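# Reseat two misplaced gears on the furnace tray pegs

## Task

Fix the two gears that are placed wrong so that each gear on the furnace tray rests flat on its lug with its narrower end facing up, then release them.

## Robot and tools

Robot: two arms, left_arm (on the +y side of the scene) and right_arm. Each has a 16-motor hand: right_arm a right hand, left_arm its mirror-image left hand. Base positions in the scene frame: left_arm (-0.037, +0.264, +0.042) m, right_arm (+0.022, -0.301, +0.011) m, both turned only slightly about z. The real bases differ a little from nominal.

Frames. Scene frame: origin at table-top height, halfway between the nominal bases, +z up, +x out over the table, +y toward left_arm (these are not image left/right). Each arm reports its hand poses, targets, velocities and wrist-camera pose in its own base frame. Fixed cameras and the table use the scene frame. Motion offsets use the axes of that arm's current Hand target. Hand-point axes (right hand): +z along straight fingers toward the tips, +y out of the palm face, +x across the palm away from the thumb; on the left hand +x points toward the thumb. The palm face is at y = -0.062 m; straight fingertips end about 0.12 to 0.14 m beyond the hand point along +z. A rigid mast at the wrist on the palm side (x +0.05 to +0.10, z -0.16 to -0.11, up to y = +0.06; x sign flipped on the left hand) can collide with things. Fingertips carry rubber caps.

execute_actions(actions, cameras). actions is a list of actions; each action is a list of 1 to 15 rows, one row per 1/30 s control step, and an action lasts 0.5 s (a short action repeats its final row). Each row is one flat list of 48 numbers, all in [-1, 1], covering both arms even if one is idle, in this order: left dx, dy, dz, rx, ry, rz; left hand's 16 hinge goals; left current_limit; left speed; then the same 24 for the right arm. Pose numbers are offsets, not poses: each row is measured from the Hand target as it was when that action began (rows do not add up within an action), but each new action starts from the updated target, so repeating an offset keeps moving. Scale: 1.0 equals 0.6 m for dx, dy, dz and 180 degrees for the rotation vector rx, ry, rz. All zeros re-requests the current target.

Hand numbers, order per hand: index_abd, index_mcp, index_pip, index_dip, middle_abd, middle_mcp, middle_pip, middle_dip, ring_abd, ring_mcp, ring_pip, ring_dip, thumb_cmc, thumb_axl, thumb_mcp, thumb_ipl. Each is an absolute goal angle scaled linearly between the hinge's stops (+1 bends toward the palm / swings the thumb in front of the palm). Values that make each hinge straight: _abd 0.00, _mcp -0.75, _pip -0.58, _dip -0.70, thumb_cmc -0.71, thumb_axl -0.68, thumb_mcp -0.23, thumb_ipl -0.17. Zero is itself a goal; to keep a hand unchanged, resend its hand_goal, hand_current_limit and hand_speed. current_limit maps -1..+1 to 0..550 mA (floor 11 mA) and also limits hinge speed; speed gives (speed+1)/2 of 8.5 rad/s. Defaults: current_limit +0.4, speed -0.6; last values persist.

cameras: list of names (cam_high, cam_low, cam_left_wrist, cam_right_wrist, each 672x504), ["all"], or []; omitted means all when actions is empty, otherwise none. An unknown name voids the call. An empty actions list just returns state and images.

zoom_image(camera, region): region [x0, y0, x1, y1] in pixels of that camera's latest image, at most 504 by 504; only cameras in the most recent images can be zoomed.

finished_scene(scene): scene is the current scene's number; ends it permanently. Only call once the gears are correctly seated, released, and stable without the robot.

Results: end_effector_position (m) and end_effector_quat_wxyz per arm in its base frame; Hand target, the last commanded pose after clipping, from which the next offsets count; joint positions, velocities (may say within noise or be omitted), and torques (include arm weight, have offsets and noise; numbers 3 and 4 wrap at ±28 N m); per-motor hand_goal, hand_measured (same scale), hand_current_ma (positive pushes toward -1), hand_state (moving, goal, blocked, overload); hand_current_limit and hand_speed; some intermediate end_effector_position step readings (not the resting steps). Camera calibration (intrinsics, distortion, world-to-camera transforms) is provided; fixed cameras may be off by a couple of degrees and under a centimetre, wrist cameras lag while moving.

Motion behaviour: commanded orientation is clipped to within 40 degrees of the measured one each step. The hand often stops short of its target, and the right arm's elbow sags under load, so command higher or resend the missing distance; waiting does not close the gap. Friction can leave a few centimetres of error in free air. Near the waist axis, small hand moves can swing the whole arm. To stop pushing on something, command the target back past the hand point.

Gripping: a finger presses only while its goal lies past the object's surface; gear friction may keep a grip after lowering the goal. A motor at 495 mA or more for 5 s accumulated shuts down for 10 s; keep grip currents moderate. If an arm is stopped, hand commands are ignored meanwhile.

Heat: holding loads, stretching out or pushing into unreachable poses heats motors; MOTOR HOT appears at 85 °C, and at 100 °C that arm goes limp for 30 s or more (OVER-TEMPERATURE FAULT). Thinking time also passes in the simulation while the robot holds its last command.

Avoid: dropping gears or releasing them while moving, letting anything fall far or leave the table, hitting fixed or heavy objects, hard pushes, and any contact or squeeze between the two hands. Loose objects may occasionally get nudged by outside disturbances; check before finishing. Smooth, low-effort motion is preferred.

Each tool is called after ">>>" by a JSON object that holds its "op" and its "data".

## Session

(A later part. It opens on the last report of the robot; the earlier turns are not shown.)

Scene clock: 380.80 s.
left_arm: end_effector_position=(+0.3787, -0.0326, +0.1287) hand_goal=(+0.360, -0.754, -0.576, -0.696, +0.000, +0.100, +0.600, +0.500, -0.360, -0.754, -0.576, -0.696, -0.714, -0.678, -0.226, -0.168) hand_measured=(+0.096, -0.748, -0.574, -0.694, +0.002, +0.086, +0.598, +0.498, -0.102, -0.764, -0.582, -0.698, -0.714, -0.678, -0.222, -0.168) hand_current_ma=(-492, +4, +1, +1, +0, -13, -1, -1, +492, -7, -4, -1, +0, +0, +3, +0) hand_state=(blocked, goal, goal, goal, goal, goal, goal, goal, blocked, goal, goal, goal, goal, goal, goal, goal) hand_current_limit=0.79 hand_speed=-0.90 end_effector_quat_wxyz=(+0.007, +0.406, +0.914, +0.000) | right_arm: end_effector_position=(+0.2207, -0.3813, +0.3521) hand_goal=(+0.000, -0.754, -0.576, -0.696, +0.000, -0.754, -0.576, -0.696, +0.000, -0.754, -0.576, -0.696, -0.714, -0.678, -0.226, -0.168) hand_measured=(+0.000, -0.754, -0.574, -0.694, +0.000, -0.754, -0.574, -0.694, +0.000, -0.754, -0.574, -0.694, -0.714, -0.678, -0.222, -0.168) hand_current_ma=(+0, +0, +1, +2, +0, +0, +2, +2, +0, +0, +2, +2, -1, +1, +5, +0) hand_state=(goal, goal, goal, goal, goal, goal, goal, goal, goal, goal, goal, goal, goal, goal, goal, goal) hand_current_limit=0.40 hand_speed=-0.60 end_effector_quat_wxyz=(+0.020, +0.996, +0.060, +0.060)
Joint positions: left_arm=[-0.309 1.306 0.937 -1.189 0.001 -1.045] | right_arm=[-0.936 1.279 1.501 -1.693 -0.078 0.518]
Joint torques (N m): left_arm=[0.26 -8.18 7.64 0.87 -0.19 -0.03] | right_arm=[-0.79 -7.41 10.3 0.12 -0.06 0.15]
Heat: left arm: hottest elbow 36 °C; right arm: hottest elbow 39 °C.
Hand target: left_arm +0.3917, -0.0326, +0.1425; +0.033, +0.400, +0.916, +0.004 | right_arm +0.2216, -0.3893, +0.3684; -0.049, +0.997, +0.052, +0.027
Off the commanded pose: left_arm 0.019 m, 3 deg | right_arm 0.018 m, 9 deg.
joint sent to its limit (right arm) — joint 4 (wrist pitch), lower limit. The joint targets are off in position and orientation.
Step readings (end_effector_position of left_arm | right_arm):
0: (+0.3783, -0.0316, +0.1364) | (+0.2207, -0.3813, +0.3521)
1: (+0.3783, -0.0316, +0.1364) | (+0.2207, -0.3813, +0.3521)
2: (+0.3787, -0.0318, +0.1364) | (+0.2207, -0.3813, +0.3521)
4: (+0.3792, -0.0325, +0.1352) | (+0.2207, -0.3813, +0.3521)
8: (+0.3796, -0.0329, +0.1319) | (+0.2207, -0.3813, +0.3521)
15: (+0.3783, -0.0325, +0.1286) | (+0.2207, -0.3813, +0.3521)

>>> {"op": "execute_actions", "data": {"actions": [[[0.001,0.001,0.0125,0.001,0,0,0.36,-0.754,-0.576,-0.696,0,0.1,0.6,0.5,-0.36,-0.754,-0.576,-0.696,-0.714,-0.678,-0.226,-0.168,0.79,-0.9,0,0,0,0,0,0,0,-0.754,-0.576,-0.696,0,-0.754,-0.576,-0.696,0,-0.754,-0.576,-0.696,-0.714,-0.678,-0.226,-0.168,0.4,-0.6]]]}}

Scene clock: 381.77 s.
left_arm: end_effector_position=(+0.3783, -0.0330, +0.1210) hand_goal=(+0.360, -0.754, -0.576, -0.696, +0.000, +0.100, +0.600, +0.500, -0.360, -0.754, -0.576, -0.696, -0.714, -0.678, -0.226, -0.168) hand_measured=(+0.096, -0.748, -0.574, -0.694, +0.002, +0.086, +0.598, +0.498, -0.102, -0.764, -0.582, -0.698, -0.714, -0.678, -0.222, -0.168) hand_current_ma=(-492, +4, +1, +1, +0, -13, -1, -1, +492, -7, -4, -1, +0, +0, +3, +0) hand_state=(blocked, goal, goal, goal, goal, goal, goal, goal, blocked, goal, goal, goal, goal, goal, goal, goal) hand_current_limit=0.79 hand_speed=-0.90 end_effector_quat_wxyz=(+0.005, +0.406, +0.914, -0.002) | right_arm: end_effector_position=(+0.2207, -0.3813, +0.3521) hand_goal=(+0.000, -0.754, -0.576, -0.696, +0.000, -0.754, -0.576, -0.696, +0.000, -0.754, -0.576, -0.696, -0.714, -0.678, -0.226, -0.168) hand_measured=(+0.000, -0.754, -0.574, -0.694, +0.000, -0.754, -0.574, -0.694, +0.000, -0.754, -0.574, -0.694, -0.714, -0.678, -0.222, -0.168) hand_current_ma=(+0, +0, +1, +2, +0, +0, +2, +2, +0, +0, +2, +2, -1, +1, +5, +0) hand_state=(goal, goal, goal, goal, goal, goal, goal, goal, goal, goal, goal, goal, goal, goal, goal, goal) hand_current_limit=0.40 hand_speed=-0.60 end_effector_quat_wxyz=(+0.020, +0.996, +0.060, +0.060)
Joint positions: left_arm=[-0.309 1.315 0.924 -1.17 0.004 -1.045] | right_arm=[-0.936 1.279 1.501 -1.693 -0.078 0.518]
Joint torques (N m): left_arm=[0.26 -7.77 7.53 0.87 -0.19 0.02] | right_arm=[-0.91 -7.47 10.35 0.12 -0.06 0.15]
Heat: left arm: hottest elbow 36 °C; right arm: hottest elbow 39 °C.
Hand target: left_arm +0.3922, -0.0319, +0.1350; +0.033, +0.400, +0.916, +0.002 | right_arm +0.2216, -0.3893, +0.3684; -0.049, +0.997, +0.052, +0.027
Off the commanded pose: left_arm 0.020 m, 3 deg | right_arm 0.018 m, 9 deg.
joint sent to its limit (right arm) — joint 4 (wrist pitch), lower limit. The joint targets are off in position and orientation.
Step readings (end_effector_position of left_arm | right_arm):
0: (+0.3787, -0.0326, +0.1287) | (+0.2207, -0.3813, +0.3521)
1: (+0.3787, -0.0326, +0.1287) | (+0.2207, -0.3813, +0.3521)
2: (+0.3790, -0.0330, +0.1286) | (+0.2207, -0.3813, +0.3521)
4: (+0.3793, -0.0331, +0.1270) | (+0.2207, -0.3813, +0.3521)
8: (+0.3796, -0.0335, +0.1238) | (+0.2207, -0.3813, +0.3521)
15: (+0.3783, -0.0330, +0.1210) | (+0.2207, -0.3813, +0.3521)

>>> {"op": "execute_actions", "data": {"actions": [[[0,0.001,0.0125,0.001,0,0,0.36,-0.754,-0.576,-0.696,0,0.1,0.6,0.5,-0.36,-0.754,-0.576,-0.696,-0.714,-0.678,-0.226,-0.168,0.79,-0.9,0,0,0,0,0,0,0,-0.754,-0.576,-0.696,0,-0.754,-0.576,-0.696,0,-0.754,-0.576,-0.696,-0.714,-0.678,-0.226,-0.168,0.4,-0.6]]], "cameras": ["cam_left_wrist", "cam_high"]}}

>>> {"op": "zoom_image", "data": {"camera": "cam_left_wrist", "region": [290, 0, 490, 130]}}

>>> {"op": "zoom_image", "data": {"camera": "cam_high", "region": [300, 130, 400, 200]}}

Scene clock: 382.73 s.
left_arm: end_effector_position=(+0.3793, -0.0327, +0.1140) hand_goal=(+0.360, -0.754, -0.576, -0.696, +0.000, +0.100, +0.600, +0.500, -0.360, -0.754, -0.576, -0.696, -0.714, -0.678, -0.226, -0.168) hand_measured=(+0.096, -0.748, -0.574, -0.694, +0.002, +0.086, +0.598, +0.498, -0.102, -0.764, -0.582, -0.698, -0.714, -0.678, -0.222, -0.168) hand_current_ma=(-492, +4, +1, +1, +0, -13, -1, -1, +492, -7, -4, -1, +0, +0, +3, +0) hand_state=(blocked, goal, goal, goal, goal, goal, goal, goal, blocked, goal, goal, goal, goal, goal, goal, goal) hand_current_limit=0.79 hand_speed=-0.90 end_effector_quat_wxyz=(+0.005, +0.404, +0.915, -0.003) | right_arm: end_effector_position=(+0.2207, -0.3813, +0.3521) hand_goal=(+0.000, -0.754, -0.576, -0.696, +0.000, -0.754, -0.576, -0.696, +0.000, -0.754, -0.576, -0.696, -0.714, -0.678, -0.226, -0.168) hand_measured=(+0.000, -0.754, -0.574, -0.694, +0.000, -0.754, -0.574, -0.694, +0.000, -0.754, -0.574, -0.694, -0.714, -0.678, -0.222, -0.168) hand_current_ma=(+0, +0, +1, +2, +0, +0, +2, +2, +0, +0, +2, +2, -1, +1, +5, +0) hand_state=(goal, goal, goal, goal, goal, goal, goal, goal, goal, goal, goal, goal, goal, goal, goal, goal) hand_current_limit=0.40 hand_speed=-0.60 end_effector_quat_wxyz=(+0.020, +0.996, +0.060, +0.060)
Joint positions: left_arm=[-0.306 1.326 0.915 -1.15 0.007 -1.045] | right_arm=[-0.936 1.279 1.501 -1.693 -0.078 0.518]
Joint torques (N m): left_arm=[0.21 -8.29 7.47 0.94 -0.18 0.02] | right_arm=[-0.79 -7.59 10.33 0.1 -0.06 0.15]
Heat: left arm: hottest elbow 36 °C; right arm: hottest elbow 39 °C.
Hand target: left_arm +0.3931, -0.0317, +0.1275; +0.032, +0.400, +0.916, +0.001 | right_arm +0.2216, -0.3893, +0.3684; -0.049, +0.997, +0.052, +0.027
Off the commanded pose: left_arm 0.019 m, 3 deg | right_arm 0.018 m, 9 deg.
joint sent to its limit (right arm) — joint 4 (wrist pitch), lower limit. The joint targets are off in position and orientation.
Step readings (end_effector_position of left_arm | right_arm):
0: (+0.3783, -0.0330, +0.1210) | (+0.2207, -0.3813, +0.3521)
1: (+0.3783, -0.0330, +0.1210) | (+0.2207, -0.3813, +0.3521)
2: (+0.3786, -0.0334, +0.1209) | (+0.2207, -0.3813, +0.3521)
4: (+0.3798, -0.0332, +0.1200) | (+0.2207, -0.3813, +0.3521)
8: (+0.3798, -0.0335, +0.1167) | (+0.2207, -0.3813, +0.3521)
15: (+0.3793, -0.0327, +0.1140) | (+0.2207, -0.3813, +0.3521)
camera_calibration:
cam_left_wrist: T_world_to_cam=[[0.0579808, -0.998239, 0.0125166, -0.0903844], [-0.666578, -0.0293773, 0.744856, 0.114607], [-0.743177, -0.0515307, -0.667107, 0.478101], [0, 0, 0, 1]] pos_world=[0.436949, -0.0622215, 0.234711]
Images, in order (width x height): cam_high 672x504, cam_left_wrist 672x504.

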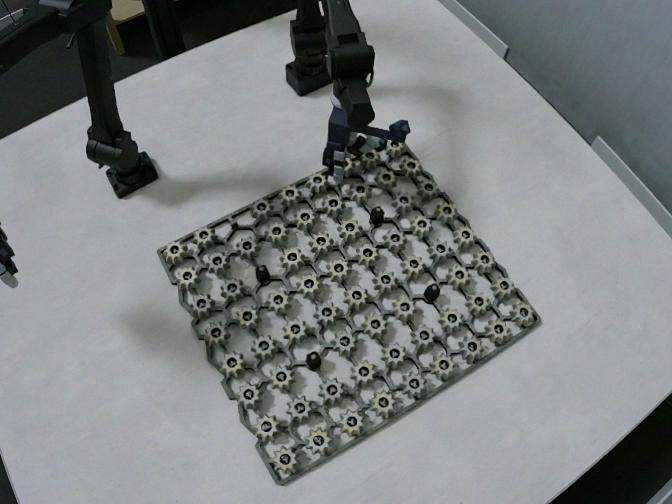

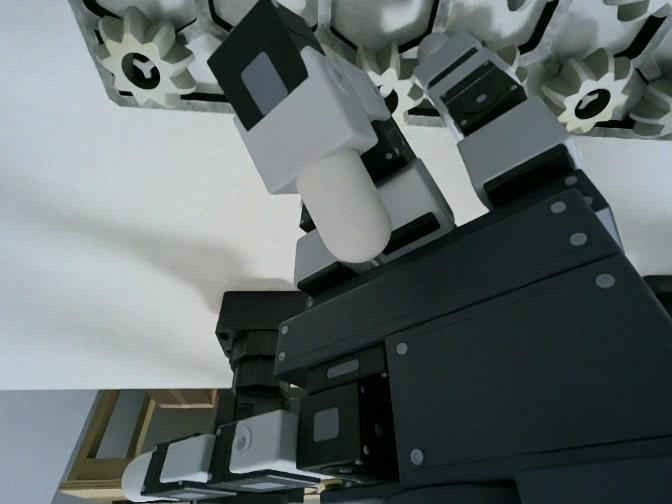

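Scaled by 2.520 from the camera's 672x504 image, which has a finer 960x720 frame.

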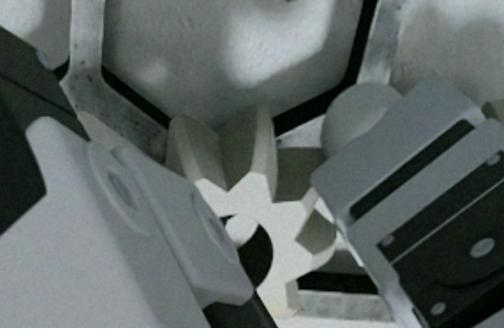

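Scaled by 5.040 from the camera's 672x504 image, which has a finer 960x720 frame.

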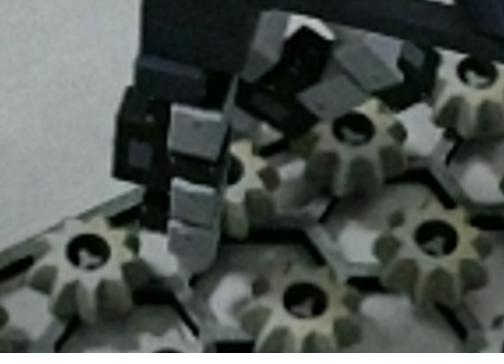

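>>> {"op": "zoom_image", "data": {"camera": "cam_left_wrist", "region": [355, 75, 415, 125]}}

Scaled by 8.400 from the camera's 672x504 image, which has a finer 960x720 frame.

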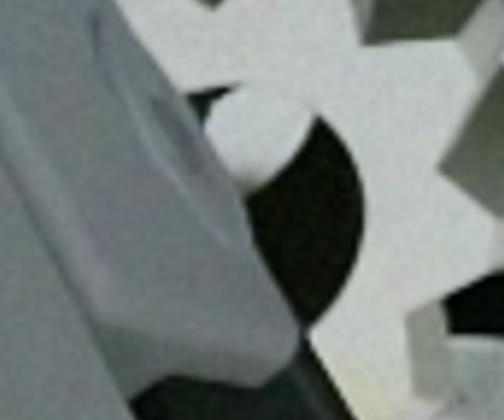

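>>> {"op": "zoom_image", "data": {"camera": "cam_left_wrist", "region": [80, 0, 200, 110]}}

>>> {"op": "zoom_image", "data": {"camera": "cam_left_wrist", "region": [540, 40, 660, 140]}}

Scaled by 4.200 from the camera's 672x504 image, which has a finer 960x720 frame.

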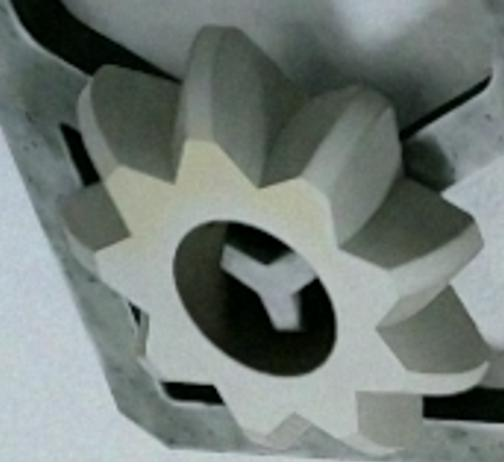

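Scaled by 4.200 from the camera's 672x504 image, which has a finer 960x720 frame.

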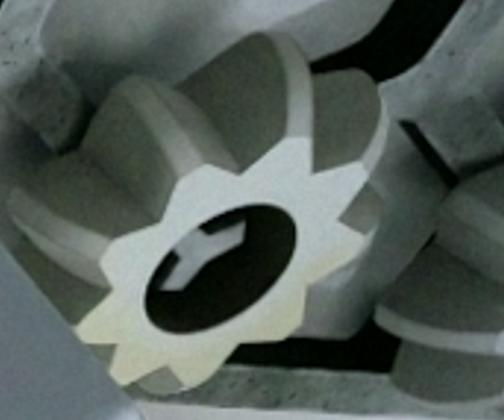

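>>> {"op": "execute_actions", "data": {"actions": [[[0,0.0005,0.0115,0.001,0,0,0.36,-0.754,-0.576,-0.696,0,0.1,0.6,0.5,-0.36,-0.754,-0.576,-0.696,-0.714,-0.678,-0.226,-0.168,0.79,-0.9,0,0,0,0,0,0,0,-0.754,-0.576,-0.696,0,-0.754,-0.576,-0.696,0,-0.754,-0.576,-0.696,-0.714,-0.678,-0.226,-0.168,0.4,-0.6]]]}}

Scene clock: 387.60 s.
left_arm: end_effector_position=(+0.3798, -0.0329, +0.1076) hand_goal=(+0.360, -0.754, -0.576, -0.696, +0.000, +0.100, +0.600, +0.500, -0.360, -0.754, -0.576, -0.696, -0.714, -0.678, -0.226, -0.168) hand_measured=(+0.096, -0.748, -0.574, -0.694, +0.002, +0.086, +0.598, +0.498, -0.102, -0.764, -0.582, -0.698, -0.714, -0.678, -0.222, -0.168) hand_current_ma=(-492, +4, +1, +1, +0, -13, -1, -1, +492, -7, -4, -1, +0, +0, +3, +0) hand_state=(blocked, goal, goal, goal, goal, goal, goal, goal, blocked, goal, goal, goal, goal, goal, goal, goal) hand_current_limit=0.79 hand_speed=-0.90 end_effector_quat_wxyz=(+0.006, +0.403, +0.915, -0.005) | right_arm: end_effector_position=(+0.2207, -0.3813, +0.3521) hand_goal=(+0.000, -0.754, -0.576, -0.696, +0.000, -0.754, -0.576, -0.696, +0.000, -0.754, -0.576, -0.696, -0.714, -0.678, -0.226, -0.168) hand_measured=(+0.000, -0.754, -0.574, -0.694, +0.000, -0.754, -0.574, -0.694, +0.000, -0.754, -0.574, -0.694, -0.714, -0.678, -0.222, -0.168) hand_current_ma=(+0, +0, +1, +2, +0, +0, +2, +2, +0, +0, +2, +2, -1, +1, +5, +0) hand_state=(goal, goal, goal, goal, goal, goal, goal, goal, goal, goal, goal, goal, goal, goal, goal, goal) hand_current_limit=0.40 hand_speed=-0.60 end_effector_quat_wxyz=(+0.020, +0.996, +0.060, +0.060)
Joint positions: left_arm=[-0.305 1.335 0.906 -1.132 0.01 -1.045] | right_arm=[-0.936 1.279 1.501 -1.693 -0.078 0.518]
Joint torques (N m): left_arm=[0.15 -8.06 7.35 0.83 -0.18 0.04] | right_arm=[-0.85 -7.59 10.36 0.1 -0.05 0.16]
Heat: left arm: hottest elbow 36 °C; right arm: hottest elbow 39 °C.
Hand target: left_arm +0.3938, -0.0316, +0.1206; +0.031, +0.400, +0.916, -0.001 | right_arm +0.2216, -0.3893, +0.3684; -0.049, +0.997, +0.052, +0.027
Off the commanded pose: left_arm 0.019 m, 3 deg | right_arm 0.018 m, 9 deg.
joint sent to its limit (right arm) — joint 4 (wrist pitch), lower limit. The joint targets are off in position and orientation.
Step readings (end_effector_position of left_arm | right_arm):
0: (+0.3793, -0.0327, +0.1140) | (+0.2207, -0.3813, +0.3521)
1: (+0.3793, -0.0327, +0.1140) | (+0.2207, -0.3813, +0.3521)
2: (+0.3797, -0.0328, +0.1141) | (+0.2207, -0.3813, +0.3521)
4: (+0.3799, -0.0332, +0.1129) | (+0.2207, -0.3813, +0.3521)
8: (+0.3804, -0.0330, +0.1097) | (+0.2207, -0.3813, +0.3521)
15: (+0.3795, -0.0327, +0.1075) | (+0.2207, -0.3813, +0.3521)

>>> {"op": "execute_actions", "data": {"actions": [[[0.003,0.002,0.0085,0,0.004,0,0.36,-0.754,-0.576,-0.696,0,0.1,0.6,0.5,-0.36,-0.754,-0.576,-0.696,-0.714,-0.678,-0.226,-0.168,0.79,-0.9,0,0,0,0,0,0,0,-0.754,-0.576,-0.696,0,-0.754,-0.576,-0.696,0,-0.754,-0.576,-0.696,-0.714,-0.678,-0.226,-0.168,0.4,-0.6]]], "cameras": ["cam_left_wrist"]}}

>>> {"op": "zoom_image", "data": {"camera": "cam_left_wrist", "region": [290, 0, 490, 130]}}

>>> {"op": "zoom_image", "data": {"camera": "cam_left_wrist", "region": [355, 75, 415, 125]}}

Scene clock: 388.63 s.
left_arm: end_effector_position=(+0.3793, -0.0321, +0.1023) hand_goal=(+0.360, -0.754, -0.576, -0.696, +0.000, +0.100, +0.600, +0.500, -0.360, -0.754, -0.576, -0.696, -0.714, -0.678, -0.226, -0.168) hand_measured=(+0.096, -0.748, -0.574, -0.694, +0.002, +0.086, +0.598, +0.498, -0.102, -0.764, -0.582, -0.698, -0.714, -0.678, -0.222, -0.168) hand_current_ma=(-492, +4, +1, +1, +0, -13, -1, -1, +492, -7, -4, -1, +0, +0, +3, +0) hand_state=(blocked, goal, goal, goal, goal, goal, goal, goal, blocked, goal, goal, goal, goal, goal, goal, goal) hand_current_limit=0.79 hand_speed=-0.90 end_effector_quat_wxyz=(+0.001, +0.403, +0.915, -0.005) | right_arm: end_effector_position=(+0.2207, -0.3813, +0.3521) hand_goal=(+0.000, -0.754, -0.576, -0.696, +0.000, -0.754, -0.576, -0.696, +0.000, -0.754, -0.576, -0.696, -0.714, -0.678, -0.226, -0.168) hand_measured=(+0.000, -0.754, -0.574, -0.694, +0.000, -0.754, -0.574, -0.694, +0.000, -0.754, -0.574, -0.694, -0.714, -0.678, -0.222, -0.168) hand_current_ma=(+0, +0, +1, +2, +0, +0, +2, +2, +0, +0, +2, +2, -1, +1, +5, +0) hand_state=(goal, goal, goal, goal, goal, goal, goal, goal, goal, goal, goal, goal, goal, goal, goal, goal) hand_current_limit=0.40 hand_speed=-0.60 end_effector_quat_wxyz=(+0.020, +0.996, +0.060, +0.060)
Joint positions: left_arm=[-0.303 1.346 0.901 -1.126 0.01 -1.045] | right_arm=[-0.936 1.279 1.501 -1.693 -0.078 0.518]
Joint torques (N m): left_arm=[0.38 -8.47 7.31 0.8 -0.4 0.04] | right_arm=[-0.79 -7.41 10.32 0.13 -0.06 0.15]
Heat: left arm: hottest elbow 36 °C; right arm: hottest elbow 39 °C.
Hand target: left_arm +0.3937, -0.0296, +0.1155; +0.026, +0.400, +0.916, +0.002 | right_arm +0.2216, -0.3893, +0.3684; -0.049, +0.997, +0.052, +0.027
Off the commanded pose: left_arm 0.020 m, 3 deg | right_arm 0.018 m, 9 deg.
joint sent to its limit (right arm) — joint 4 (wrist pitch), lower limit. The joint targets are off in position and orientation.
Step readings (end_effector_position of left_arm | right_arm):
0: (+0.3798, -0.0329, +0.1076) | (+0.2207, -0.3813, +0.3521)
1: (+0.3798, -0.0329, +0.1076) | (+0.2207, -0.3813, +0.3521)
2: (+0.3798, -0.0329, +0.1076) | (+0.2207, -0.3813, +0.3521)
4: (+0.3802, -0.0330, +0.1071) | (+0.2207, -0.3813, +0.3521)
8: (+0.3808, -0.0325, +0.1045) | (+0.2207, -0.3813, +0.3521)
15: (+0.3793, -0.0321, +0.1023) | (+0.2207, -0.3813, +0.3521)
camera_calibration:
cam_left_wrist: T_world_to_cam=[[0.061152, -0.998055, 0.0120729, -0.0907887], [-0.6592, -0.0313017, 0.751316, 0.119776], [-0.749477, -0.053903, -0.659832, 0.471833], [0, 0, 0, 1]] pos_world=[0.438136, -0.0614298, 0.222437]
Images, in order (width x height): cam_left_wrist 672x504.

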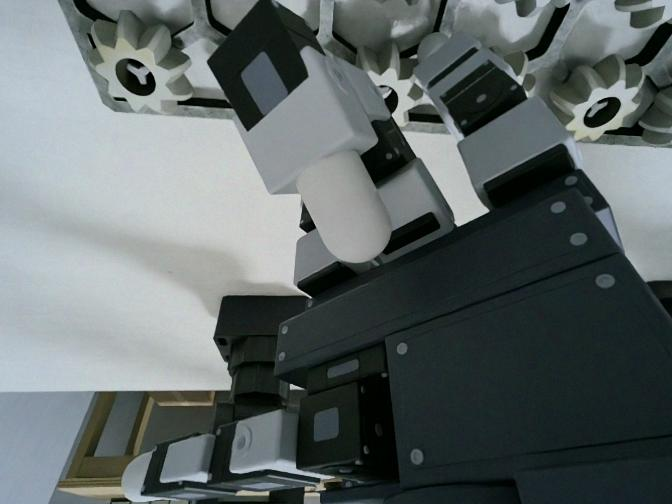

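Scaled by 2.520 from the camera's 672x504 image, which has a finer 960x720 frame.

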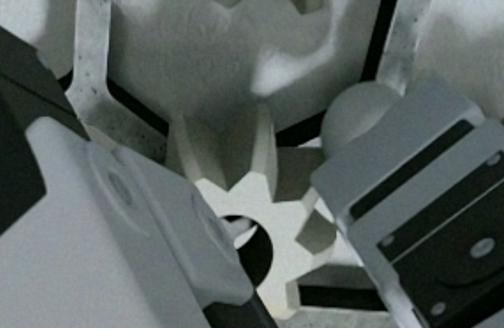

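Scaled by 8.400 from the camera's 672x504 image, which has a finer 960x720 frame.

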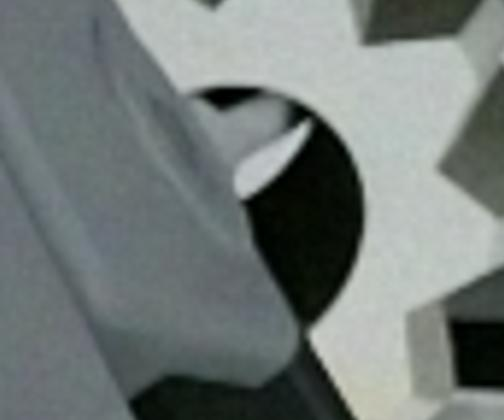

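>>> {"op": "execute_actions", "data": {"actions": [[[0,-0.0005,0.006,0.001,0,0,0.36,-0.754,-0.576,-0.696,0,0.1,0.6,0.5,-0.36,-0.754,-0.576,-0.696,-0.714,-0.678,-0.226,-0.168,0.79,-0.9,0,0,0,0,0,0,0,-0.754,-0.576,-0.696,0,-0.754,-0.576,-0.696,0,-0.754,-0.576,-0.696,-0.714,-0.678,-0.226,-0.168,0.4,-0.6]]]}}

Scene clock: 389.57 s.
left_arm: end_effector_position=(+0.3798, -0.0316, +0.0997) hand_goal=(+0.360, -0.754, -0.576, -0.696, +0.000, +0.100, +0.600, +0.500, -0.360, -0.754, -0.576, -0.696, -0.714, -0.678, -0.226, -0.168) hand_measured=(+0.096, -0.748, -0.574, -0.694, +0.002, +0.086, +0.598, +0.498, -0.102, -0.764, -0.582, -0.698, -0.714, -0.678, -0.222, -0.168) hand_current_ma=(-492, +4, +1, +1, +0, -13, -1, -1, +492, -7, -4, -1, +0, +0, +3, +0) hand_state=(blocked, goal, goal, goal, goal, goal, goal, goal, blocked, goal, goal, goal, goal, goal, goal, goal) hand_current_limit=0.79 hand_speed=-0.90 end_effector_quat_wxyz=(+0.001, +0.402, +0.916, -0.005) | right_arm: end_effector_position=(+0.2207, -0.3813, +0.3521) hand_goal=(+0.000, -0.754, -0.576, -0.696, +0.000, -0.754, -0.576, -0.696, +0.000, -0.754, -0.576, -0.696, -0.714, -0.678, -0.226, -0.168) hand_measured=(+0.000, -0.754, -0.574, -0.694, +0.000, -0.754, -0.574, -0.694, +0.000, -0.754, -0.574, -0.694, -0.714, -0.678, -0.222, -0.168) hand_current_ma=(+0, +0, +1, +2, +0, +0, +2, +2, +0, +0, +2, +2, -1, +1, +5, +0) hand_state=(goal, goal, goal, goal, goal, goal, goal, goal, goal, goal, goal, goal, goal, goal, goal, goal) hand_current_limit=0.40 hand_speed=-0.60 end_effector_quat_wxyz=(+0.020, +0.996, +0.060, +0.060)
Joint positions: left_arm=[-0.302 1.35 0.898 -1.118 0.01 -1.045] | right_arm=[-0.936 1.279 1.501 -1.693 -0.078 0.518]
Joint torques (N m): left_arm=[0.38 -8.18 7.17 0.8 -0.3 0.01] | right_arm=[-0.79 -7.59 10.33 0.12 -0.05 0.15]
Heat: left arm: hottest elbow 36 °C; right arm: hottest elbow 39 °C.
Hand target: left_arm +0.3937, -0.0299, +0.1119; +0.025, +0.400, +0.916, +0.001 | right_arm +0.2216, -0.3893, +0.3684; -0.049, +0.997, +0.052, +0.027
Off the commanded pose: left_arm 0.019 m, 3 deg | right_arm 0.018 m, 9 deg.
joint sent to its limit (right arm) — joint 4 (wrist pitch), lower limit. The joint targets are off in position and orientation.
Step readings (end_effector_position of left_arm | right_arm):
0: (+0.3793, -0.0321, +0.1023) | (+0.2207, -0.3813, +0.3521)
1: (+0.3793, -0.0321, +0.1023) | (+0.2207, -0.3813, +0.3521)
2: (+0.3793, -0.0321, +0.1023) | (+0.2207, -0.3813, +0.3521)
4: (+0.3800, -0.0323, +0.1018) | (+0.2207, -0.3813, +0.3521)
8: (+0.3801, -0.0317, +0.1008) | (+0.2207, -0.3813, +0.3521)
15: (+0.3798, -0.0316, +0.0997) | (+0.2207, -0.3813, +0.3521)

>>> {"op": "execute_actions", "data": {"actions": [[[0,0,0,0,0,0,0.12,-0.754,-0.576,-0.696,0,0.1,0.6,0.5,-0.12,-0.754,-0.576,-0.696,-0.714,-0.678,-0.226,-0.168,0.5,-0.9,0,0,0,0,0,0,0,-0.754,-0.576,-0.696,0,-0.754,-0.576,-0.696,0,-0.754,-0.576,-0.696,-0.714,-0.678,-0.226,-0.168,0.4,-0.6]],[[0,0,0,0,0,0,0.07,-0.754,-0.576,-0.696,0,0.1,0.6,0.5,-0.07,-0.754,-0.576,-0.696,-0.714,-0.678,-0.226,-0.168,0.5,-0.93,0,0,0,0,0,0,0,-0.754,-0.576,-0.696,0,-0.754,-0.576,-0.696,0,-0.754,-0.576,-0.696,-0.714,-0.678,-0.226,-0.168,0.4,-0.6]]], "cameras": ["cam_left_wrist", "cam_high"]}}

>>> {"op": "zoom_image", "data": {"camera": "cam_left_wrist", "region": [290, 0, 490, 130]}}

>>> {"op": "zoom_image", "data": {"camera": "cam_high", "region": [300, 130, 400, 200]}}

Scene clock: 391.07 s.
left_arm: end_effector_position=(+0.3798, -0.0316, +0.0997) hand_goal=(+0.070, -0.754, -0.576, -0.696, +0.000, +0.100, +0.600, +0.500, -0.070, -0.754, -0.576, -0.696, -0.714, -0.678, -0.226, -0.168) hand_measured=(+0.072, -0.750, -0.574, -0.694, +0.002, +0.086, +0.598, +0.498, -0.072, -0.754, -0.578, -0.698, -0.714, -0.678, -0.222, -0.168) hand_current_ma=(+0, +2, +1, +1, +0, -13, -1, -1, -1, +0, -1, -1, +0, +0, +3, +0) hand_state=(goal, goal, goal, goal, goal, goal, goal, goal, goal, goal, goal, goal, goal, goal, goal, goal) hand_current_limit=0.50 hand_speed=-0.93 end_effector_quat_wxyz=(+0.001, +0.402, +0.916, -0.005) | right_arm: end_effector_position=(+0.2207, -0.3813, +0.3521) hand_goal=(+0.000, -0.754, -0.576, -0.696, +0.000, -0.754, -0.576, -0.696, +0.000, -0.754, -0.576, -0.696, -0.714, -0.678, -0.226, -0.168) hand_measured=(+0.000, -0.754, -0.574, -0.694, +0.000, -0.754, -0.574, -0.694, +0.000, -0.754, -0.574, -0.694, -0.714, -0.678, -0.222, -0.168) hand_current_ma=(+0, +0, +1, +2, +0, +0, +2, +2, +0, +0, +2, +2, -1, +1, +5, +0) hand_state=(goal, goal, goal, goal, goal, goal, goal, goal, goal, goal, goal, goal, goal, goal, goal, goal) hand_current_limit=0.40 hand_speed=-0.60 end_effector_quat_wxyz=(+0.020, +0.996, +0.060, +0.060)
Joint positions: left_arm=[-0.302 1.35 0.898 -1.118 0.01 -1.045] | right_arm=[-0.936 1.279 1.501 -1.693 -0.078 0.518]
Joint torques (N m): left_arm=[0.32 -8.41 7.24 0.88 -0.3 0] | right_arm=[-0.85 -7.36 10.35 0.1 -0.05 0.16]
Heat: left arm: hottest elbow 36 °C; right arm: hottest elbow 39 °C.
Hand target: left_arm +0.3937, -0.0299, +0.1119; +0.025, +0.400, +0.916, +0.001 | right_arm +0.2216, -0.3893, +0.3684; -0.049, +0.997, +0.052, +0.027
Off the commanded pose: left_arm 0.019 m, 3 deg | right_arm 0.018 m, 9 deg.
joint sent to its limit (right arm) — joint 4 (wrist pitch), lower limit. The joint targets are off in position and orientation.
Step readings (end_effector_position of left_arm | right_arm):
0: (+0.3798, -0.0316, +0.0997) | (+0.2207, -0.3813, +0.3521)
1: (+0.3798, -0.0316, +0.0997) | (+0.2207, -0.3813, +0.3521)
2: (+0.3798, -0.0316, +0.0997) | (+0.2207, -0.3813, +0.3521)
4: (+0.3798, -0.0316, +0.0997) | (+0.2207, -0.3813, +0.3521)
8: (+0.3798, -0.0316, +0.0997) | (+0.2207, -0.3813, +0.3521)
15: (+0.3798, -0.0316, +0.0997) | (+0.2207, -0.3813, +0.3521)
16: (+0.3798, -0.0316, +0.0997) | (+0.2207, -0.3813, +0.3521)
17: (+0.3798, -0.0316, +0.0997) | (+0.2207, -0.3813, +0.3521)
19: (+0.3798, -0.0316, +0.0997) | (+0.2207, -0.3813, +0.3521)
23: (+0.3798, -0.0316, +0.0997) | (+0.2207, -0.3813, +0.3521)
30: (+0.3798, -0.0316, +0.0997) | (+0.2207, -0.3813, +0.3521)
camera_calibration:
cam_left_wrist: T_world_to_cam=[[0.0627158, -0.997958, 0.0120948, -0.0909841], [-0.659163, -0.0323191, 0.751305, 0.122064], [-0.74938, -0.0550912, -0.659844, 0.47048], [0, 0, 0, 1]] pos_world=[0.438735, -0.060934, 0.219836]
Images, in order (width x height): cam_high 672x504, cam_left_wrist 672x504.

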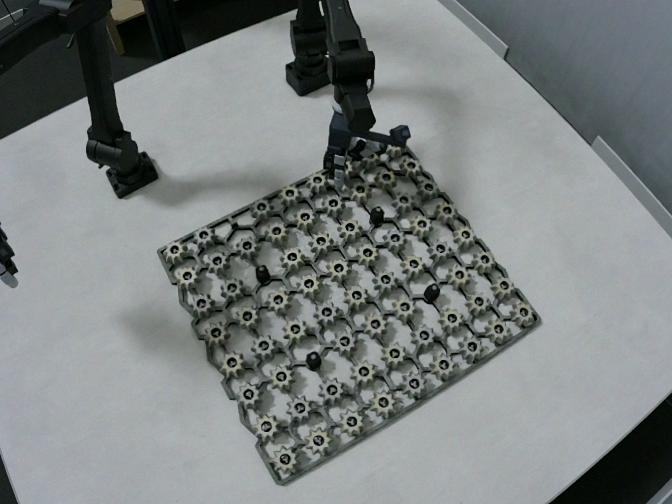

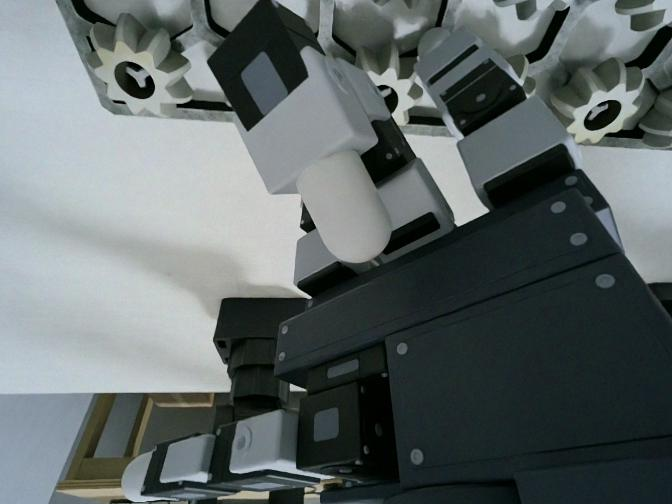

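Scaled by 2.520 from the camera's 672x504 image, which has a finer 960x720 frame.

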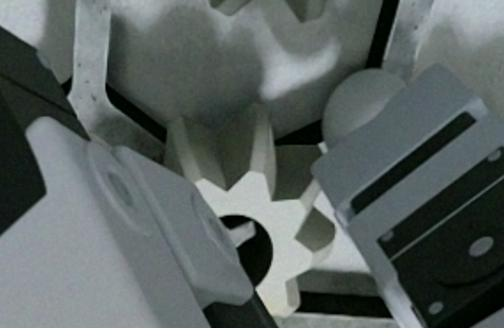

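Scaled by 5.040 from the camera's 672x504 image, which has a finer 960x720 frame.

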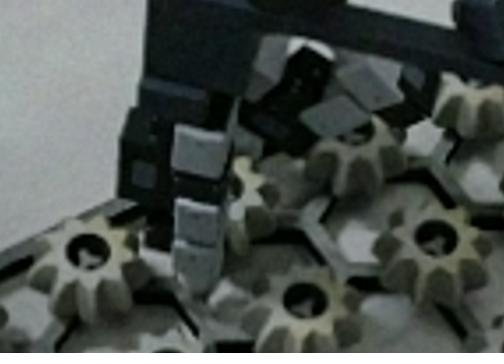

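>>> {"op": "execute_actions", "data": {"actions": [[[0,0,0,0,0,0,0.0,-0.754,-0.576,-0.696,0,0.1,0.6,0.5,0.0,-0.754,-0.576,-0.696,-0.714,-0.678,-0.226,-0.168,0.5,-0.93,0,0,0,0,0,0,0,-0.754,-0.576,-0.696,0,-0.754,-0.576,-0.696,0,-0.754,-0.576,-0.696,-0.714,-0.678,-0.226,-0.168,0.4,-0.6]],[[0,0,0,0,0,0,-0.08,-0.754,-0.576,-0.696,0,0.1,0.6,0.5,0.08,-0.754,-0.576,-0.696,-0.714,-0.678,-0.226,-0.168,0.5,-0.9,0,0,0,0,0,0,0,-0.754,-0.576,-0.696,0,-0.754,-0.576,-0.696,0,-0.754,-0.576,-0.696,-0.714,-0.678,-0.226,-0.168,0.4,-0.6]],[[0,0.003,-0.03,0,0,0,-0.08,-0.754,-0.576,-0.696,0,0.1,0.6,0.5,0.08,-0.754,-0.576,-0.696,-0.714,-0.678,-0.226,-0.168,0.5,-0.9,0,0,0,0,0,0,0,-0.754,-0.576,-0.696,0,-0.754,-0.576,-0.696,0,-0.754,-0.576,-0.696,-0.714,-0.678,-0.226,-0.168,0.4,-0.6]]], "cameras": ["cam_left_wrist", "cam_high"]}}

>>> {"op": "zoom_image", "data": {"camera": "cam_left_wrist", "region": [290, 0, 490, 130]}}

>>> {"op": "zoom_image", "data": {"camera": "cam_high", "region": [300, 130, 400, 200]}}

Scene clock: 393.37 s.
left_arm: end_effector_position=(+0.3730, -0.0278, +0.1028) hand_goal=(-0.080, -0.754, -0.576, -0.696, +0.000, +0.100, +0.600, +0.500, +0.080, -0.754, -0.576, -0.696, -0.714, -0.678, -0.226, -0.168) hand_measured=(-0.076, -0.750, -0.574, -0.694, +0.002, +0.086, +0.598, +0.498, +0.076, -0.754, -0.578, -0.698, -0.714, -0.678, -0.222, -0.168) hand_current_ma=(+1, +2, +1, +1, +0, -13, -1, -1, -1, +0, -1, -1, +0, +0, +3, +0) hand_state=(goal, goal, goal, goal, goal, goal, goal, goal, goal, goal, goal, goal, goal, goal, goal, goal) hand_current_limit=0.50 hand_speed=-0.90 end_effector_quat_wxyz=(-0.009, +0.400, +0.916, -0.006) | right_arm: end_effector_position=(+0.2207, -0.3813, +0.3521) hand_goal=(+0.000, -0.754, -0.576, -0.696, +0.000, -0.754, -0.576, -0.696, +0.000, -0.754, -0.576, -0.696, -0.714, -0.678, -0.226, -0.168) hand_measured=(+0.000, -0.754, -0.574, -0.694, +0.000, -0.754, -0.574, -0.694, +0.000, -0.754, -0.574, -0.694, -0.714, -0.678, -0.222, -0.168) hand_current_ma=(+0, +0, +1, +2, +0, +0, +2, +2, +0, +0, +2, +2, -1, +1, +5, +0) hand_state=(goal, goal, goal, goal, goal, goal, goal, goal, goal, goal, goal, goal, goal, goal, goal, goal) hand_current_limit=0.40 hand_speed=-0.60 end_effector_quat_wxyz=(+0.020, +0.996, +0.060, +0.060)
Joint positions: left_arm=[-0.297 1.339 0.898 -1.149 0.01 -1.045] | right_arm=[-0.936 1.279 1.501 -1.693 -0.078 0.518]
Joint torques (N m): left_arm=[0.32 -9.05 9.48 0.06 -0.32 0.04] | right_arm=[-0.85 -7.53 10.3 0.09 -0.05 0.16]
Heat: left arm: hottest elbow 36 °C; right arm: hottest elbow 39 °C.
Hand target: left_arm +0.3942, -0.0283, +0.1299; +0.025, +0.400, +0.916, +0.001 | right_arm +0.2216, -0.3893, +0.3684; -0.049, +0.997, +0.052, +0.027
Off the commanded pose: left_arm 0.034 m, 4 deg | right_arm 0.018 m, 9 deg.
joint sent to its limit (right arm) — joint 4 (wrist pitch), lower limit. The joint targets are off in position and orientation.
Step readings (end_effector_position of left_arm | right_arm):
0: (+0.3798, -0.0316, +0.0997) | (+0.2207, -0.3813, +0.3521)
1: (+0.3798, -0.0316, +0.0997) | (+0.2207, -0.3813, +0.3521)
2: (+0.3798, -0.0316, +0.0997) | (+0.2207, -0.3813, +0.3521)
4: (+0.3798, -0.0316, +0.0997) | (+0.2207, -0.3813, +0.3521)
8: (+0.3798, -0.0316, +0.0997) | (+0.2207, -0.3813, +0.3521)
15: (+0.3798, -0.0316, +0.0997) | (+0.2207, -0.3813, +0.3521)
16: (+0.3798, -0.0316, +0.0997) | (+0.2207, -0.3813, +0.3521)
17: (+0.3798, -0.0316, +0.0997) | (+0.2207, -0.3813, +0.3521)
19: (+0.3798, -0.0316, +0.0997) | (+0.2207, -0.3813, +0.3521)
23: (+0.3798, -0.0316, +0.0997) | (+0.2207, -0.3813, +0.3521)
30: (+0.3798, -0.0316, +0.0997) | (+0.2207, -0.3813, +0.3521)
31: (+0.3798, -0.0316, +0.0997) | (+0.2207, -0.3813, +0.3521)
32: (+0.3798, -0.0316, +0.0997) | (+0.2207, -0.3813, +0.3521)
34: (+0.3787, -0.0313, +0.0996) | (+0.2207, -0.3813, +0.3521)
38: (+0.3749, -0.0290, +0.1008) | (+0.2207, -0.3813, +0.3521)
45: (+0.3733, -0.0279, +0.1028) | (+0.2207, -0.3813, +0.3521)
camera_calibration:
cam_left_wrist: T_world_to_cam=[[0.067474, -0.997709, 0.00494365, -0.0877094], [-0.644571, -0.0398085, 0.763507, 0.108471], [-0.761561, -0.0547034, -0.645781, 0.470714], [0, 0, 0, 1]] pos_world=[0.434313, -0.0574408, 0.221593]
Images, in order (width x height): cam_high 672x504, cam_left_wrist 672x504.

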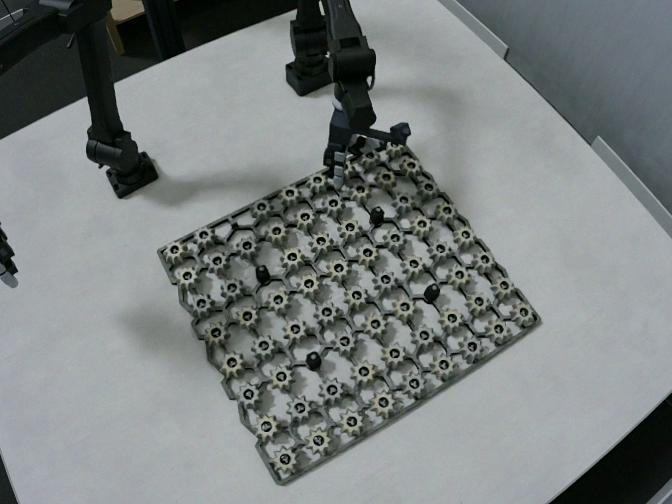

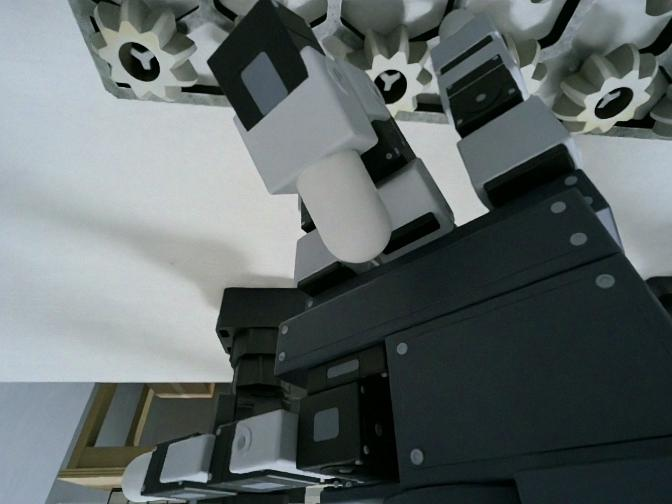

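Scaled by 2.520 from the camera's 672x504 image, which has a finer 960x720 frame.

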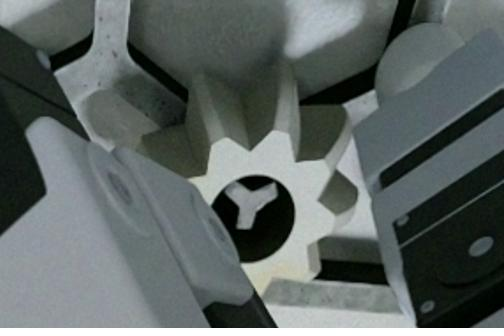

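Scaled by 5.040 from the camera's 672x504 image, which has a finer 960x720 frame.

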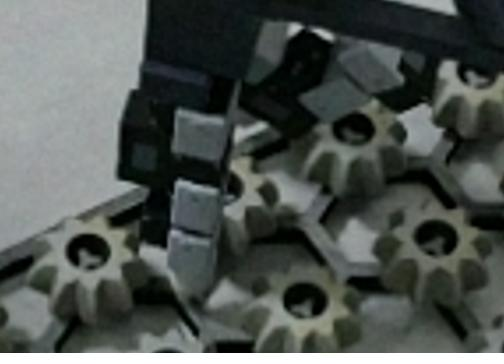

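>>> {"op": "execute_actions", "data": {"actions": [[[0,0.01,-0.035,-0.006,0,0,-0.08,-0.754,-0.576,-0.696,0,0.1,0.6,0.5,0.08,-0.754,-0.576,-0.696,-0.714,-0.678,-0.226,-0.168,0.5,-0.9,0,0,0,0,0,0,0,-0.754,-0.576,-0.696,0,-0.754,-0.576,-0.696,0,-0.754,-0.576,-0.696,-0.714,-0.678,-0.226,-0.168,0.4,-0.6]],[[0,0.003,-0.05,-0.003,0,0,-0.08,-0.754,-0.576,-0.696,0,0.1,0.6,0.5,0.08,-0.754,-0.576,-0.696,-0.714,-0.678,-0.226,-0.168,0.5,-0.9,0,0,0,0,0,0,0,-0.754,-0.576,-0.696,0,-0.754,-0.576,-0.696,0,-0.754,-0.576,-0.696,-0.714,-0.678,-0.226,-0.168,0.4,-0.6]]], "cameras": ["cam_left_wrist"]}}

Scene clock: 395.13 s.
left_arm: end_effector_position=(+0.3780, -0.0220, +0.1541) hand_goal=(-0.080, -0.754, -0.576, -0.696, +0.000, +0.100, +0.600, +0.500, +0.080, -0.754, -0.576, -0.696, -0.714, -0.678, -0.226, -0.168) hand_measured=(-0.076, -0.750, -0.574, -0.694, +0.002, +0.086, +0.598, +0.498, +0.078, -0.754, -0.578, -0.698, -0.714, -0.678, -0.222, -0.168) hand_current_ma=(+1, +2, +1, +1, +0, -13, -1, -1, -1, +0, -1, -1, +0, +0, +3, +0) hand_state=(goal, goal, goal, goal, goal, goal, goal, goal, goal, goal, goal, goal, goal, goal, goal, goal) hand_current_limit=0.50 hand_speed=-0.90 end_effector_quat_wxyz=(+0.000, +0.399, +0.917, +0.006) | right_arm: end_effector_position=(+0.2207, -0.3813, +0.3521) hand_goal=(+0.000, -0.754, -0.576, -0.696, +0.000, -0.754, -0.576, -0.696, +0.000, -0.754, -0.576, -0.696, -0.714, -0.678, -0.226, -0.168) hand_measured=(+0.000, -0.754, -0.574, -0.694, +0.000, -0.754, -0.574, -0.694, +0.000, -0.754, -0.574, -0.694, -0.714, -0.678, -0.222, -0.168) hand_current_ma=(+0, +0, +1, +2, +0, +0, +2, +2, +0, +0, +2, +2, -1, +1, +5, +0) hand_state=(goal, goal, goal, goal, goal, goal, goal, goal, goal, goal, goal, goal, goal, goal, goal, goal) hand_current_limit=0.40 hand_speed=-0.60 end_effector_quat_wxyz=(+0.020, +0.996, +0.060, +0.060)
Joint positions: left_arm=[-0.288 1.284 0.986 -1.272 -0.011 -1.039] | right_arm=[-0.936 1.279 1.501 -1.693 -0.078 0.518]
Joint torques (N m): left_arm=[0.15 -8 10.09 0.13 -0.43 0.04] | right_arm=[-0.85 -7.53 10.3 0.12 -0.05 0.15]
Heat: left arm: hottest elbow 36 °C; right arm: hottest elbow 39 °C.
Hand target: left_arm +0.3971, -0.0224, +0.1810; +0.031, +0.400, +0.916, +0.013 | right_arm +0.2216, -0.3893, +0.3684; -0.049, +0.997, +0.052, +0.027
Off the commanded pose: left_arm 0.033 m, 4 deg | right_arm 0.018 m, 9 deg.
joint sent to its limit (right arm) — joint 4 (wrist pitch), lower limit. The joint targets are off in position and orientation.
Step readings (end_effector_position of left_arm | right_arm):
0: (+0.3730, -0.0278, +0.1028) | (+0.2207, -0.3813, +0.3521)
1: (+0.3730, -0.0278, +0.1028) | (+0.2207, -0.3813, +0.3521)
2: (+0.3729, -0.0275, +0.1039) | (+0.2207, -0.3813, +0.3521)
4: (+0.3716, -0.0257, +0.1068) | (+0.2207, -0.3813, +0.3521)
8: (+0.3739, -0.0235, +0.1168) | (+0.2207, -0.3813, +0.3521)
15: (+0.3773, -0.0234, +0.1239) | (+0.2207, -0.3813, +0.3521)
16: (+0.3771, -0.0231, +0.1240) | (+0.2207, -0.3813, +0.3521)
17: (+0.3759, -0.0228, +0.1244) | (+0.2207, -0.3813, +0.3521)
19: (+0.3737, -0.0213, +0.1288) | (+0.2207, -0.3813, +0.3521)
23: (+0.3757, -0.0216, +0.1430) | (+0.2207, -0.3813, +0.3521)
30: (+0.3788, -0.0222, +0.1541) | (+0.2207, -0.3813, +0.3521)
camera_calibration:
cam_left_wrist: T_world_to_cam=[[0.0703393, -0.997491, -0.00806467, -0.0815901], [-0.663494, -0.052821, 0.746315, 0.0823137], [-0.744868, -0.0471444, -0.665544, 0.504895], [0, 0, 0, 1]] pos_world=[0.436433, -0.0532346, 0.27394]
Images, in order (width x height): cam_left_wrist 672x504.

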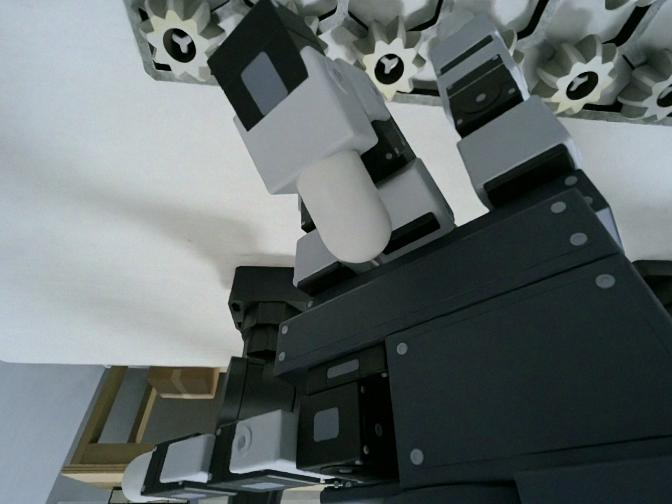

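>>> {"op": "execute_actions", "data": {"actions": [[[0,0,-0.06,0,0,0,-0.08,-0.754,-0.576,-0.696,0,0.1,0.6,0.5,0.08,-0.754,-0.576,-0.696,-0.714,-0.678,-0.226,-0.168,0.5,-0.9,0,0,0,0,0,0,0,-0.754,-0.576,-0.696,0,-0.754,-0.576,-0.696,0,-0.754,-0.576,-0.696,-0.714,-0.678,-0.226,-0.168,0.4,-0.6]],[[0.06,0.04,-0.02,0,0,0.01,-0.08,-0.754,-0.576,-0.696,0,0.1,0.6,0.5,0.08,-0.754,-0.576,-0.696,-0.714,-0.678,-0.226,-0.168,0.5,-0.9,0,0,0,0,0,0,0,-0.754,-0.576,-0.696,0,-0.754,-0.576,-0.696,0,-0.754,-0.576,-0.696,-0.714,-0.678,-0.226,-0.168,0.4,-0.6]],[[0.08,0.05,0,0,0,0.015,-0.08,-0.754,-0.576,-0.696,0,0.1,0.6,0.5,0.08,-0.754,-0.576,-0.696,-0.714,-0.678,-0.226,-0.168,0.5,-0.9,0,0,0,0,0,0,0,-0.754,-0.576,-0.696,0,-0.754,-0.576,-0.696,0,-0.754,-0.576,-0.696,-0.714,-0.678,-0.226,-0.168,0.4,-0.6]],[[0.08,0.05,0,0,0,0.015,-0.08,-0.754,-0.576,-0.696,0,0.1,0.6,0.5,0.08,-0.754,-0.576,-0.696,-0.714,-0.678,-0.226,-0.168,0.5,-0.9,0,0,0,0,0,0,0,-0.754,-0.576,-0.696,0,-0.754,-0.576,-0.696,0,-0.754,-0.576,-0.696,-0.714,-0.678,-0.226,-0.168,0.4,-0.6]]], "cameras": ["cam_high"]}}

>>> {"op": "zoom_image", "data": {"camera": "cam_high", "region": [290, 130, 450, 250]}}

>>> {"op": "zoom_image", "data": {"camera": "cam_high", "region": [150, 180, 350, 330]}}

>>> {"op": "zoom_image", "data": {"camera": "cam_high", "region": [350, 180, 550, 330]}}

>>> {"op": "zoom_image", "data": {"camera": "cam_high", "region": [200, 320, 460, 490]}}

Scene clock: 398.57 s.
left_arm: end_effector_position=(+0.3688, +0.1305, +0.2140) hand_goal=(-0.080, -0.754, -0.576, -0.696, +0.000, +0.100, +0.600, +0.500, +0.080, -0.754, -0.576, -0.696, -0.714, -0.678, -0.226, -0.168) hand_measured=(-0.078, -0.752, -0.574, -0.694, +0.002, +0.086, +0.598, +0.498, +0.078, -0.754, -0.578, -0.698, -0.714, -0.678, -0.222, -0.168) hand_current_ma=(+0, +0, +1, +1, +0, -13, -1, -1, +0, +0, +0, -1, +0, +0, +3, +0) hand_state=(goal, goal, goal, goal, goal, goal, goal, goal, goal, goal, goal, goal, goal, goal, goal, goal) hand_current_limit=0.50 hand_speed=-0.90 end_effector_quat_wxyz=(+0.019, +0.452, +0.892, +0.006) | right_arm: end_effector_position=(+0.2207, -0.3813, +0.3521) hand_goal=(+0.000, -0.754, -0.576, -0.696, +0.000, -0.754, -0.576, -0.696, +0.000, -0.754, -0.576, -0.696, -0.714, -0.678, -0.226, -0.168) hand_measured=(+0.000, -0.754, -0.574, -0.694, +0.000, -0.754, -0.574, -0.694, +0.000, -0.754, -0.574, -0.694, -0.714, -0.678, -0.222, -0.168) hand_current_ma=(+0, +0, +1, +2, +0, +0, +2, +2, +0, +0, +2, +2, -1, +1, +5, +0) hand_state=(goal, goal, goal, goal, goal, goal, goal, goal, goal, goal, goal, goal, goal, goal, goal, goal) hand_current_limit=0.40 hand_speed=-0.60 end_effector_quat_wxyz=(+0.020, +0.996, +0.060, +0.060)
Joint positions: left_arm=[0.204 1.155 1.038 -1.416 0.015 -0.428] | right_arm=[-0.936 1.279 1.501 -1.693 -0.078 0.518]
Joint torques (N m): left_arm=[0.09 -6.89 7.9 0.14 -0.15 0.05] | right_arm=[-0.85 -7.59 10.35 0.13 -0.06 0.16]
Heat: left arm: hottest elbow 36 °C; right arm: hottest elbow 39 °C.
Hand target: left_arm +0.3718, +0.1324, +0.2274; +0.030, +0.456, +0.889, +0.015 | right_arm +0.2216, -0.3893, +0.3684; -0.049, +0.997, +0.052, +0.027
Off the commanded pose: left_arm 0.014 m, 2 deg | right_arm 0.018 m, 9 deg.
joint sent to its limit (right arm) — joint 4 (wrist pitch), lower limit. The joint targets are off in position and orientation.
Step readings (end_effector_position of left_arm | right_arm):
0: (+0.3780, -0.0220, +0.1541) | (+0.2207, -0.3813, +0.3521)
1: (+0.3780, -0.0220, +0.1541) | (+0.2207, -0.3813, +0.3521)
2: (+0.3769, -0.0217, +0.1550) | (+0.2207, -0.3813, +0.3521)
4: (+0.3743, -0.0209, +0.1603) | (+0.2207, -0.3813, +0.3521)
8: (+0.3763, -0.0215, +0.1769) | (+0.2207, -0.3813, +0.3521)
15: (+0.3786, -0.0222, +0.1899) | (+0.2207, -0.3813, +0.3521)
16: (+0.3783, -0.0221, +0.1898) | (+0.2207, -0.3813, +0.3521)
17: (+0.3782, -0.0211, +0.1897) | (+0.2207, -0.3813, +0.3521)
19: (+0.3775, -0.0128, +0.1921) | (+0.2207, -0.3813, +0.3521)
23: (+0.3754, +0.0148, +0.2029) | (+0.2207, -0.3813, +0.3521)
30: (+0.3748, +0.0234, +0.2083) | (+0.2207, -0.3813, +0.3521)
31: (+0.3749, +0.0226, +0.2083) | (+0.2207, -0.3813, +0.3521)
32: (+0.3758, +0.0228, +0.2082) | (+0.2207, -0.3813, +0.3521)
34: (+0.3779, +0.0308, +0.2095) | (+0.2207, -0.3813, +0.3521)
38: (+0.3718, +0.0675, +0.2141) | (+0.2207, -0.3813, +0.3521)
45: (+0.3729, +0.0783, +0.2168) | (+0.2207, -0.3813, +0.3521)
46: (+0.3736, +0.0774, +0.2168) | (+0.2207, -0.3813, +0.3521)
47: (+0.3746, +0.0777, +0.2168) | (+0.2207, -0.3813, +0.3521)
49: (+0.3743, +0.0865, +0.2157) | (+0.2207, -0.3813, +0.3521)
53: (+0.3653, +0.1242, +0.2143) | (+0.2207, -0.3813, +0.3521)
60: (+0.3656, +0.1348, +0.2140) | (+0.2207, -0.3813, +0.3521)
Images, in order (width x height): cam_high 672x504.

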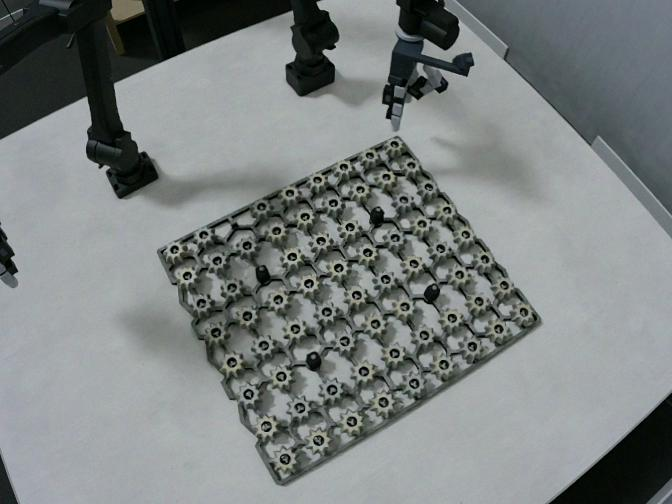

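Scaled by 3.150 from the camera's 672x504 image, which has a finer 960x720 frame.

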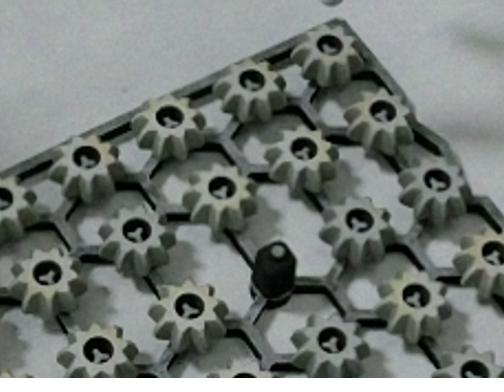

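Scaled by 2.520 from the camera's 672x504 image, which has a finer 960x720 frame.

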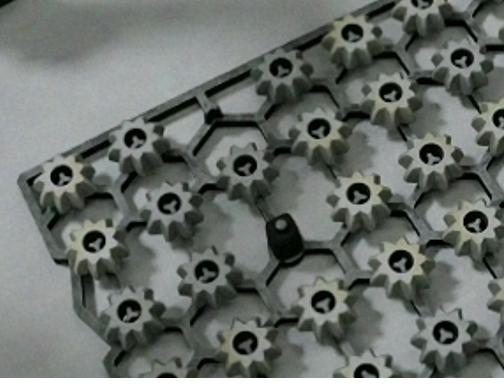

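Scaled by 2.520 from the camera's 672x504 image, which has a finer 960x720 frame.

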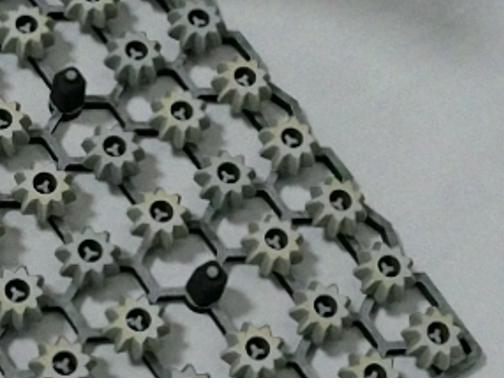

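Scaled by 1.938 from the camera's 672x504 image, which has a finer 960x720 frame.

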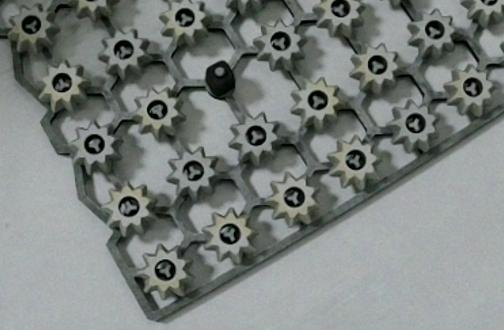

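>>> {"op": "zoom_image", "data": {"camera": "cam_high", "region": [250, 210, 400, 320]}}

>>> {"op": "zoom_image", "data": {"camera": "cam_high", "region": [310, 140, 380, 195]}}

>>> {"op": "zoom_image", "data": {"camera": "cam_high", "region": [360, 290, 550, 420]}}

Scaled by 3.360 from the camera's 672x504 image, which has a finer 960x720 frame.

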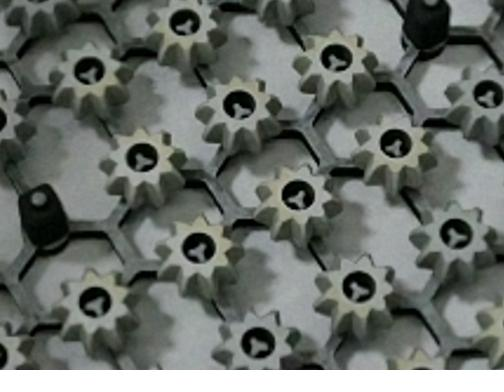

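Scaled by 7.200 from the camera's 672x504 image, which has a finer 960x720 frame.

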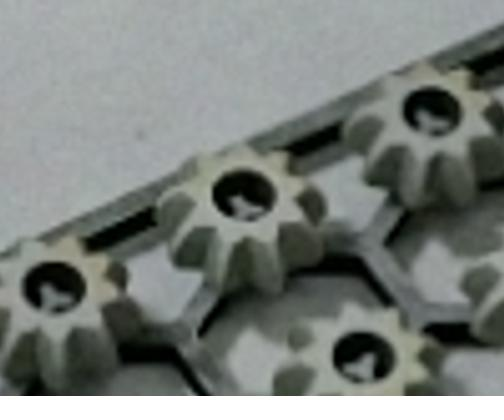

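Scaled by 2.653 from the camera's 672x504 image, which has a finer 960x720 frame.

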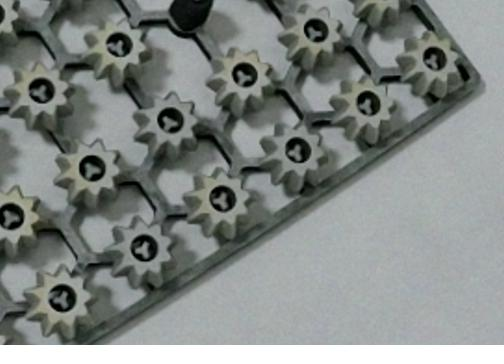

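>>> {"op": "zoom_image", "data": {"camera": "cam_high", "region": [300, 290, 390, 350]}}

Scaled by 5.600 from the camera's 672x504 image, which has a finer 960x720 frame.

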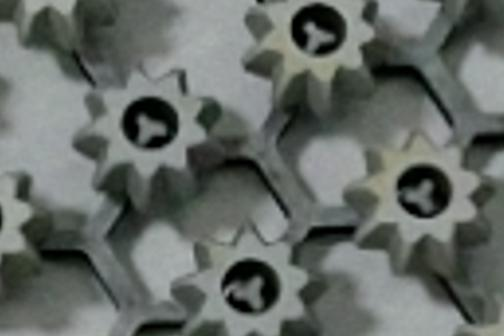

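>>> {"op": "finished_scene", "data": {"scene": 2}}

The scene is finished: the task was done.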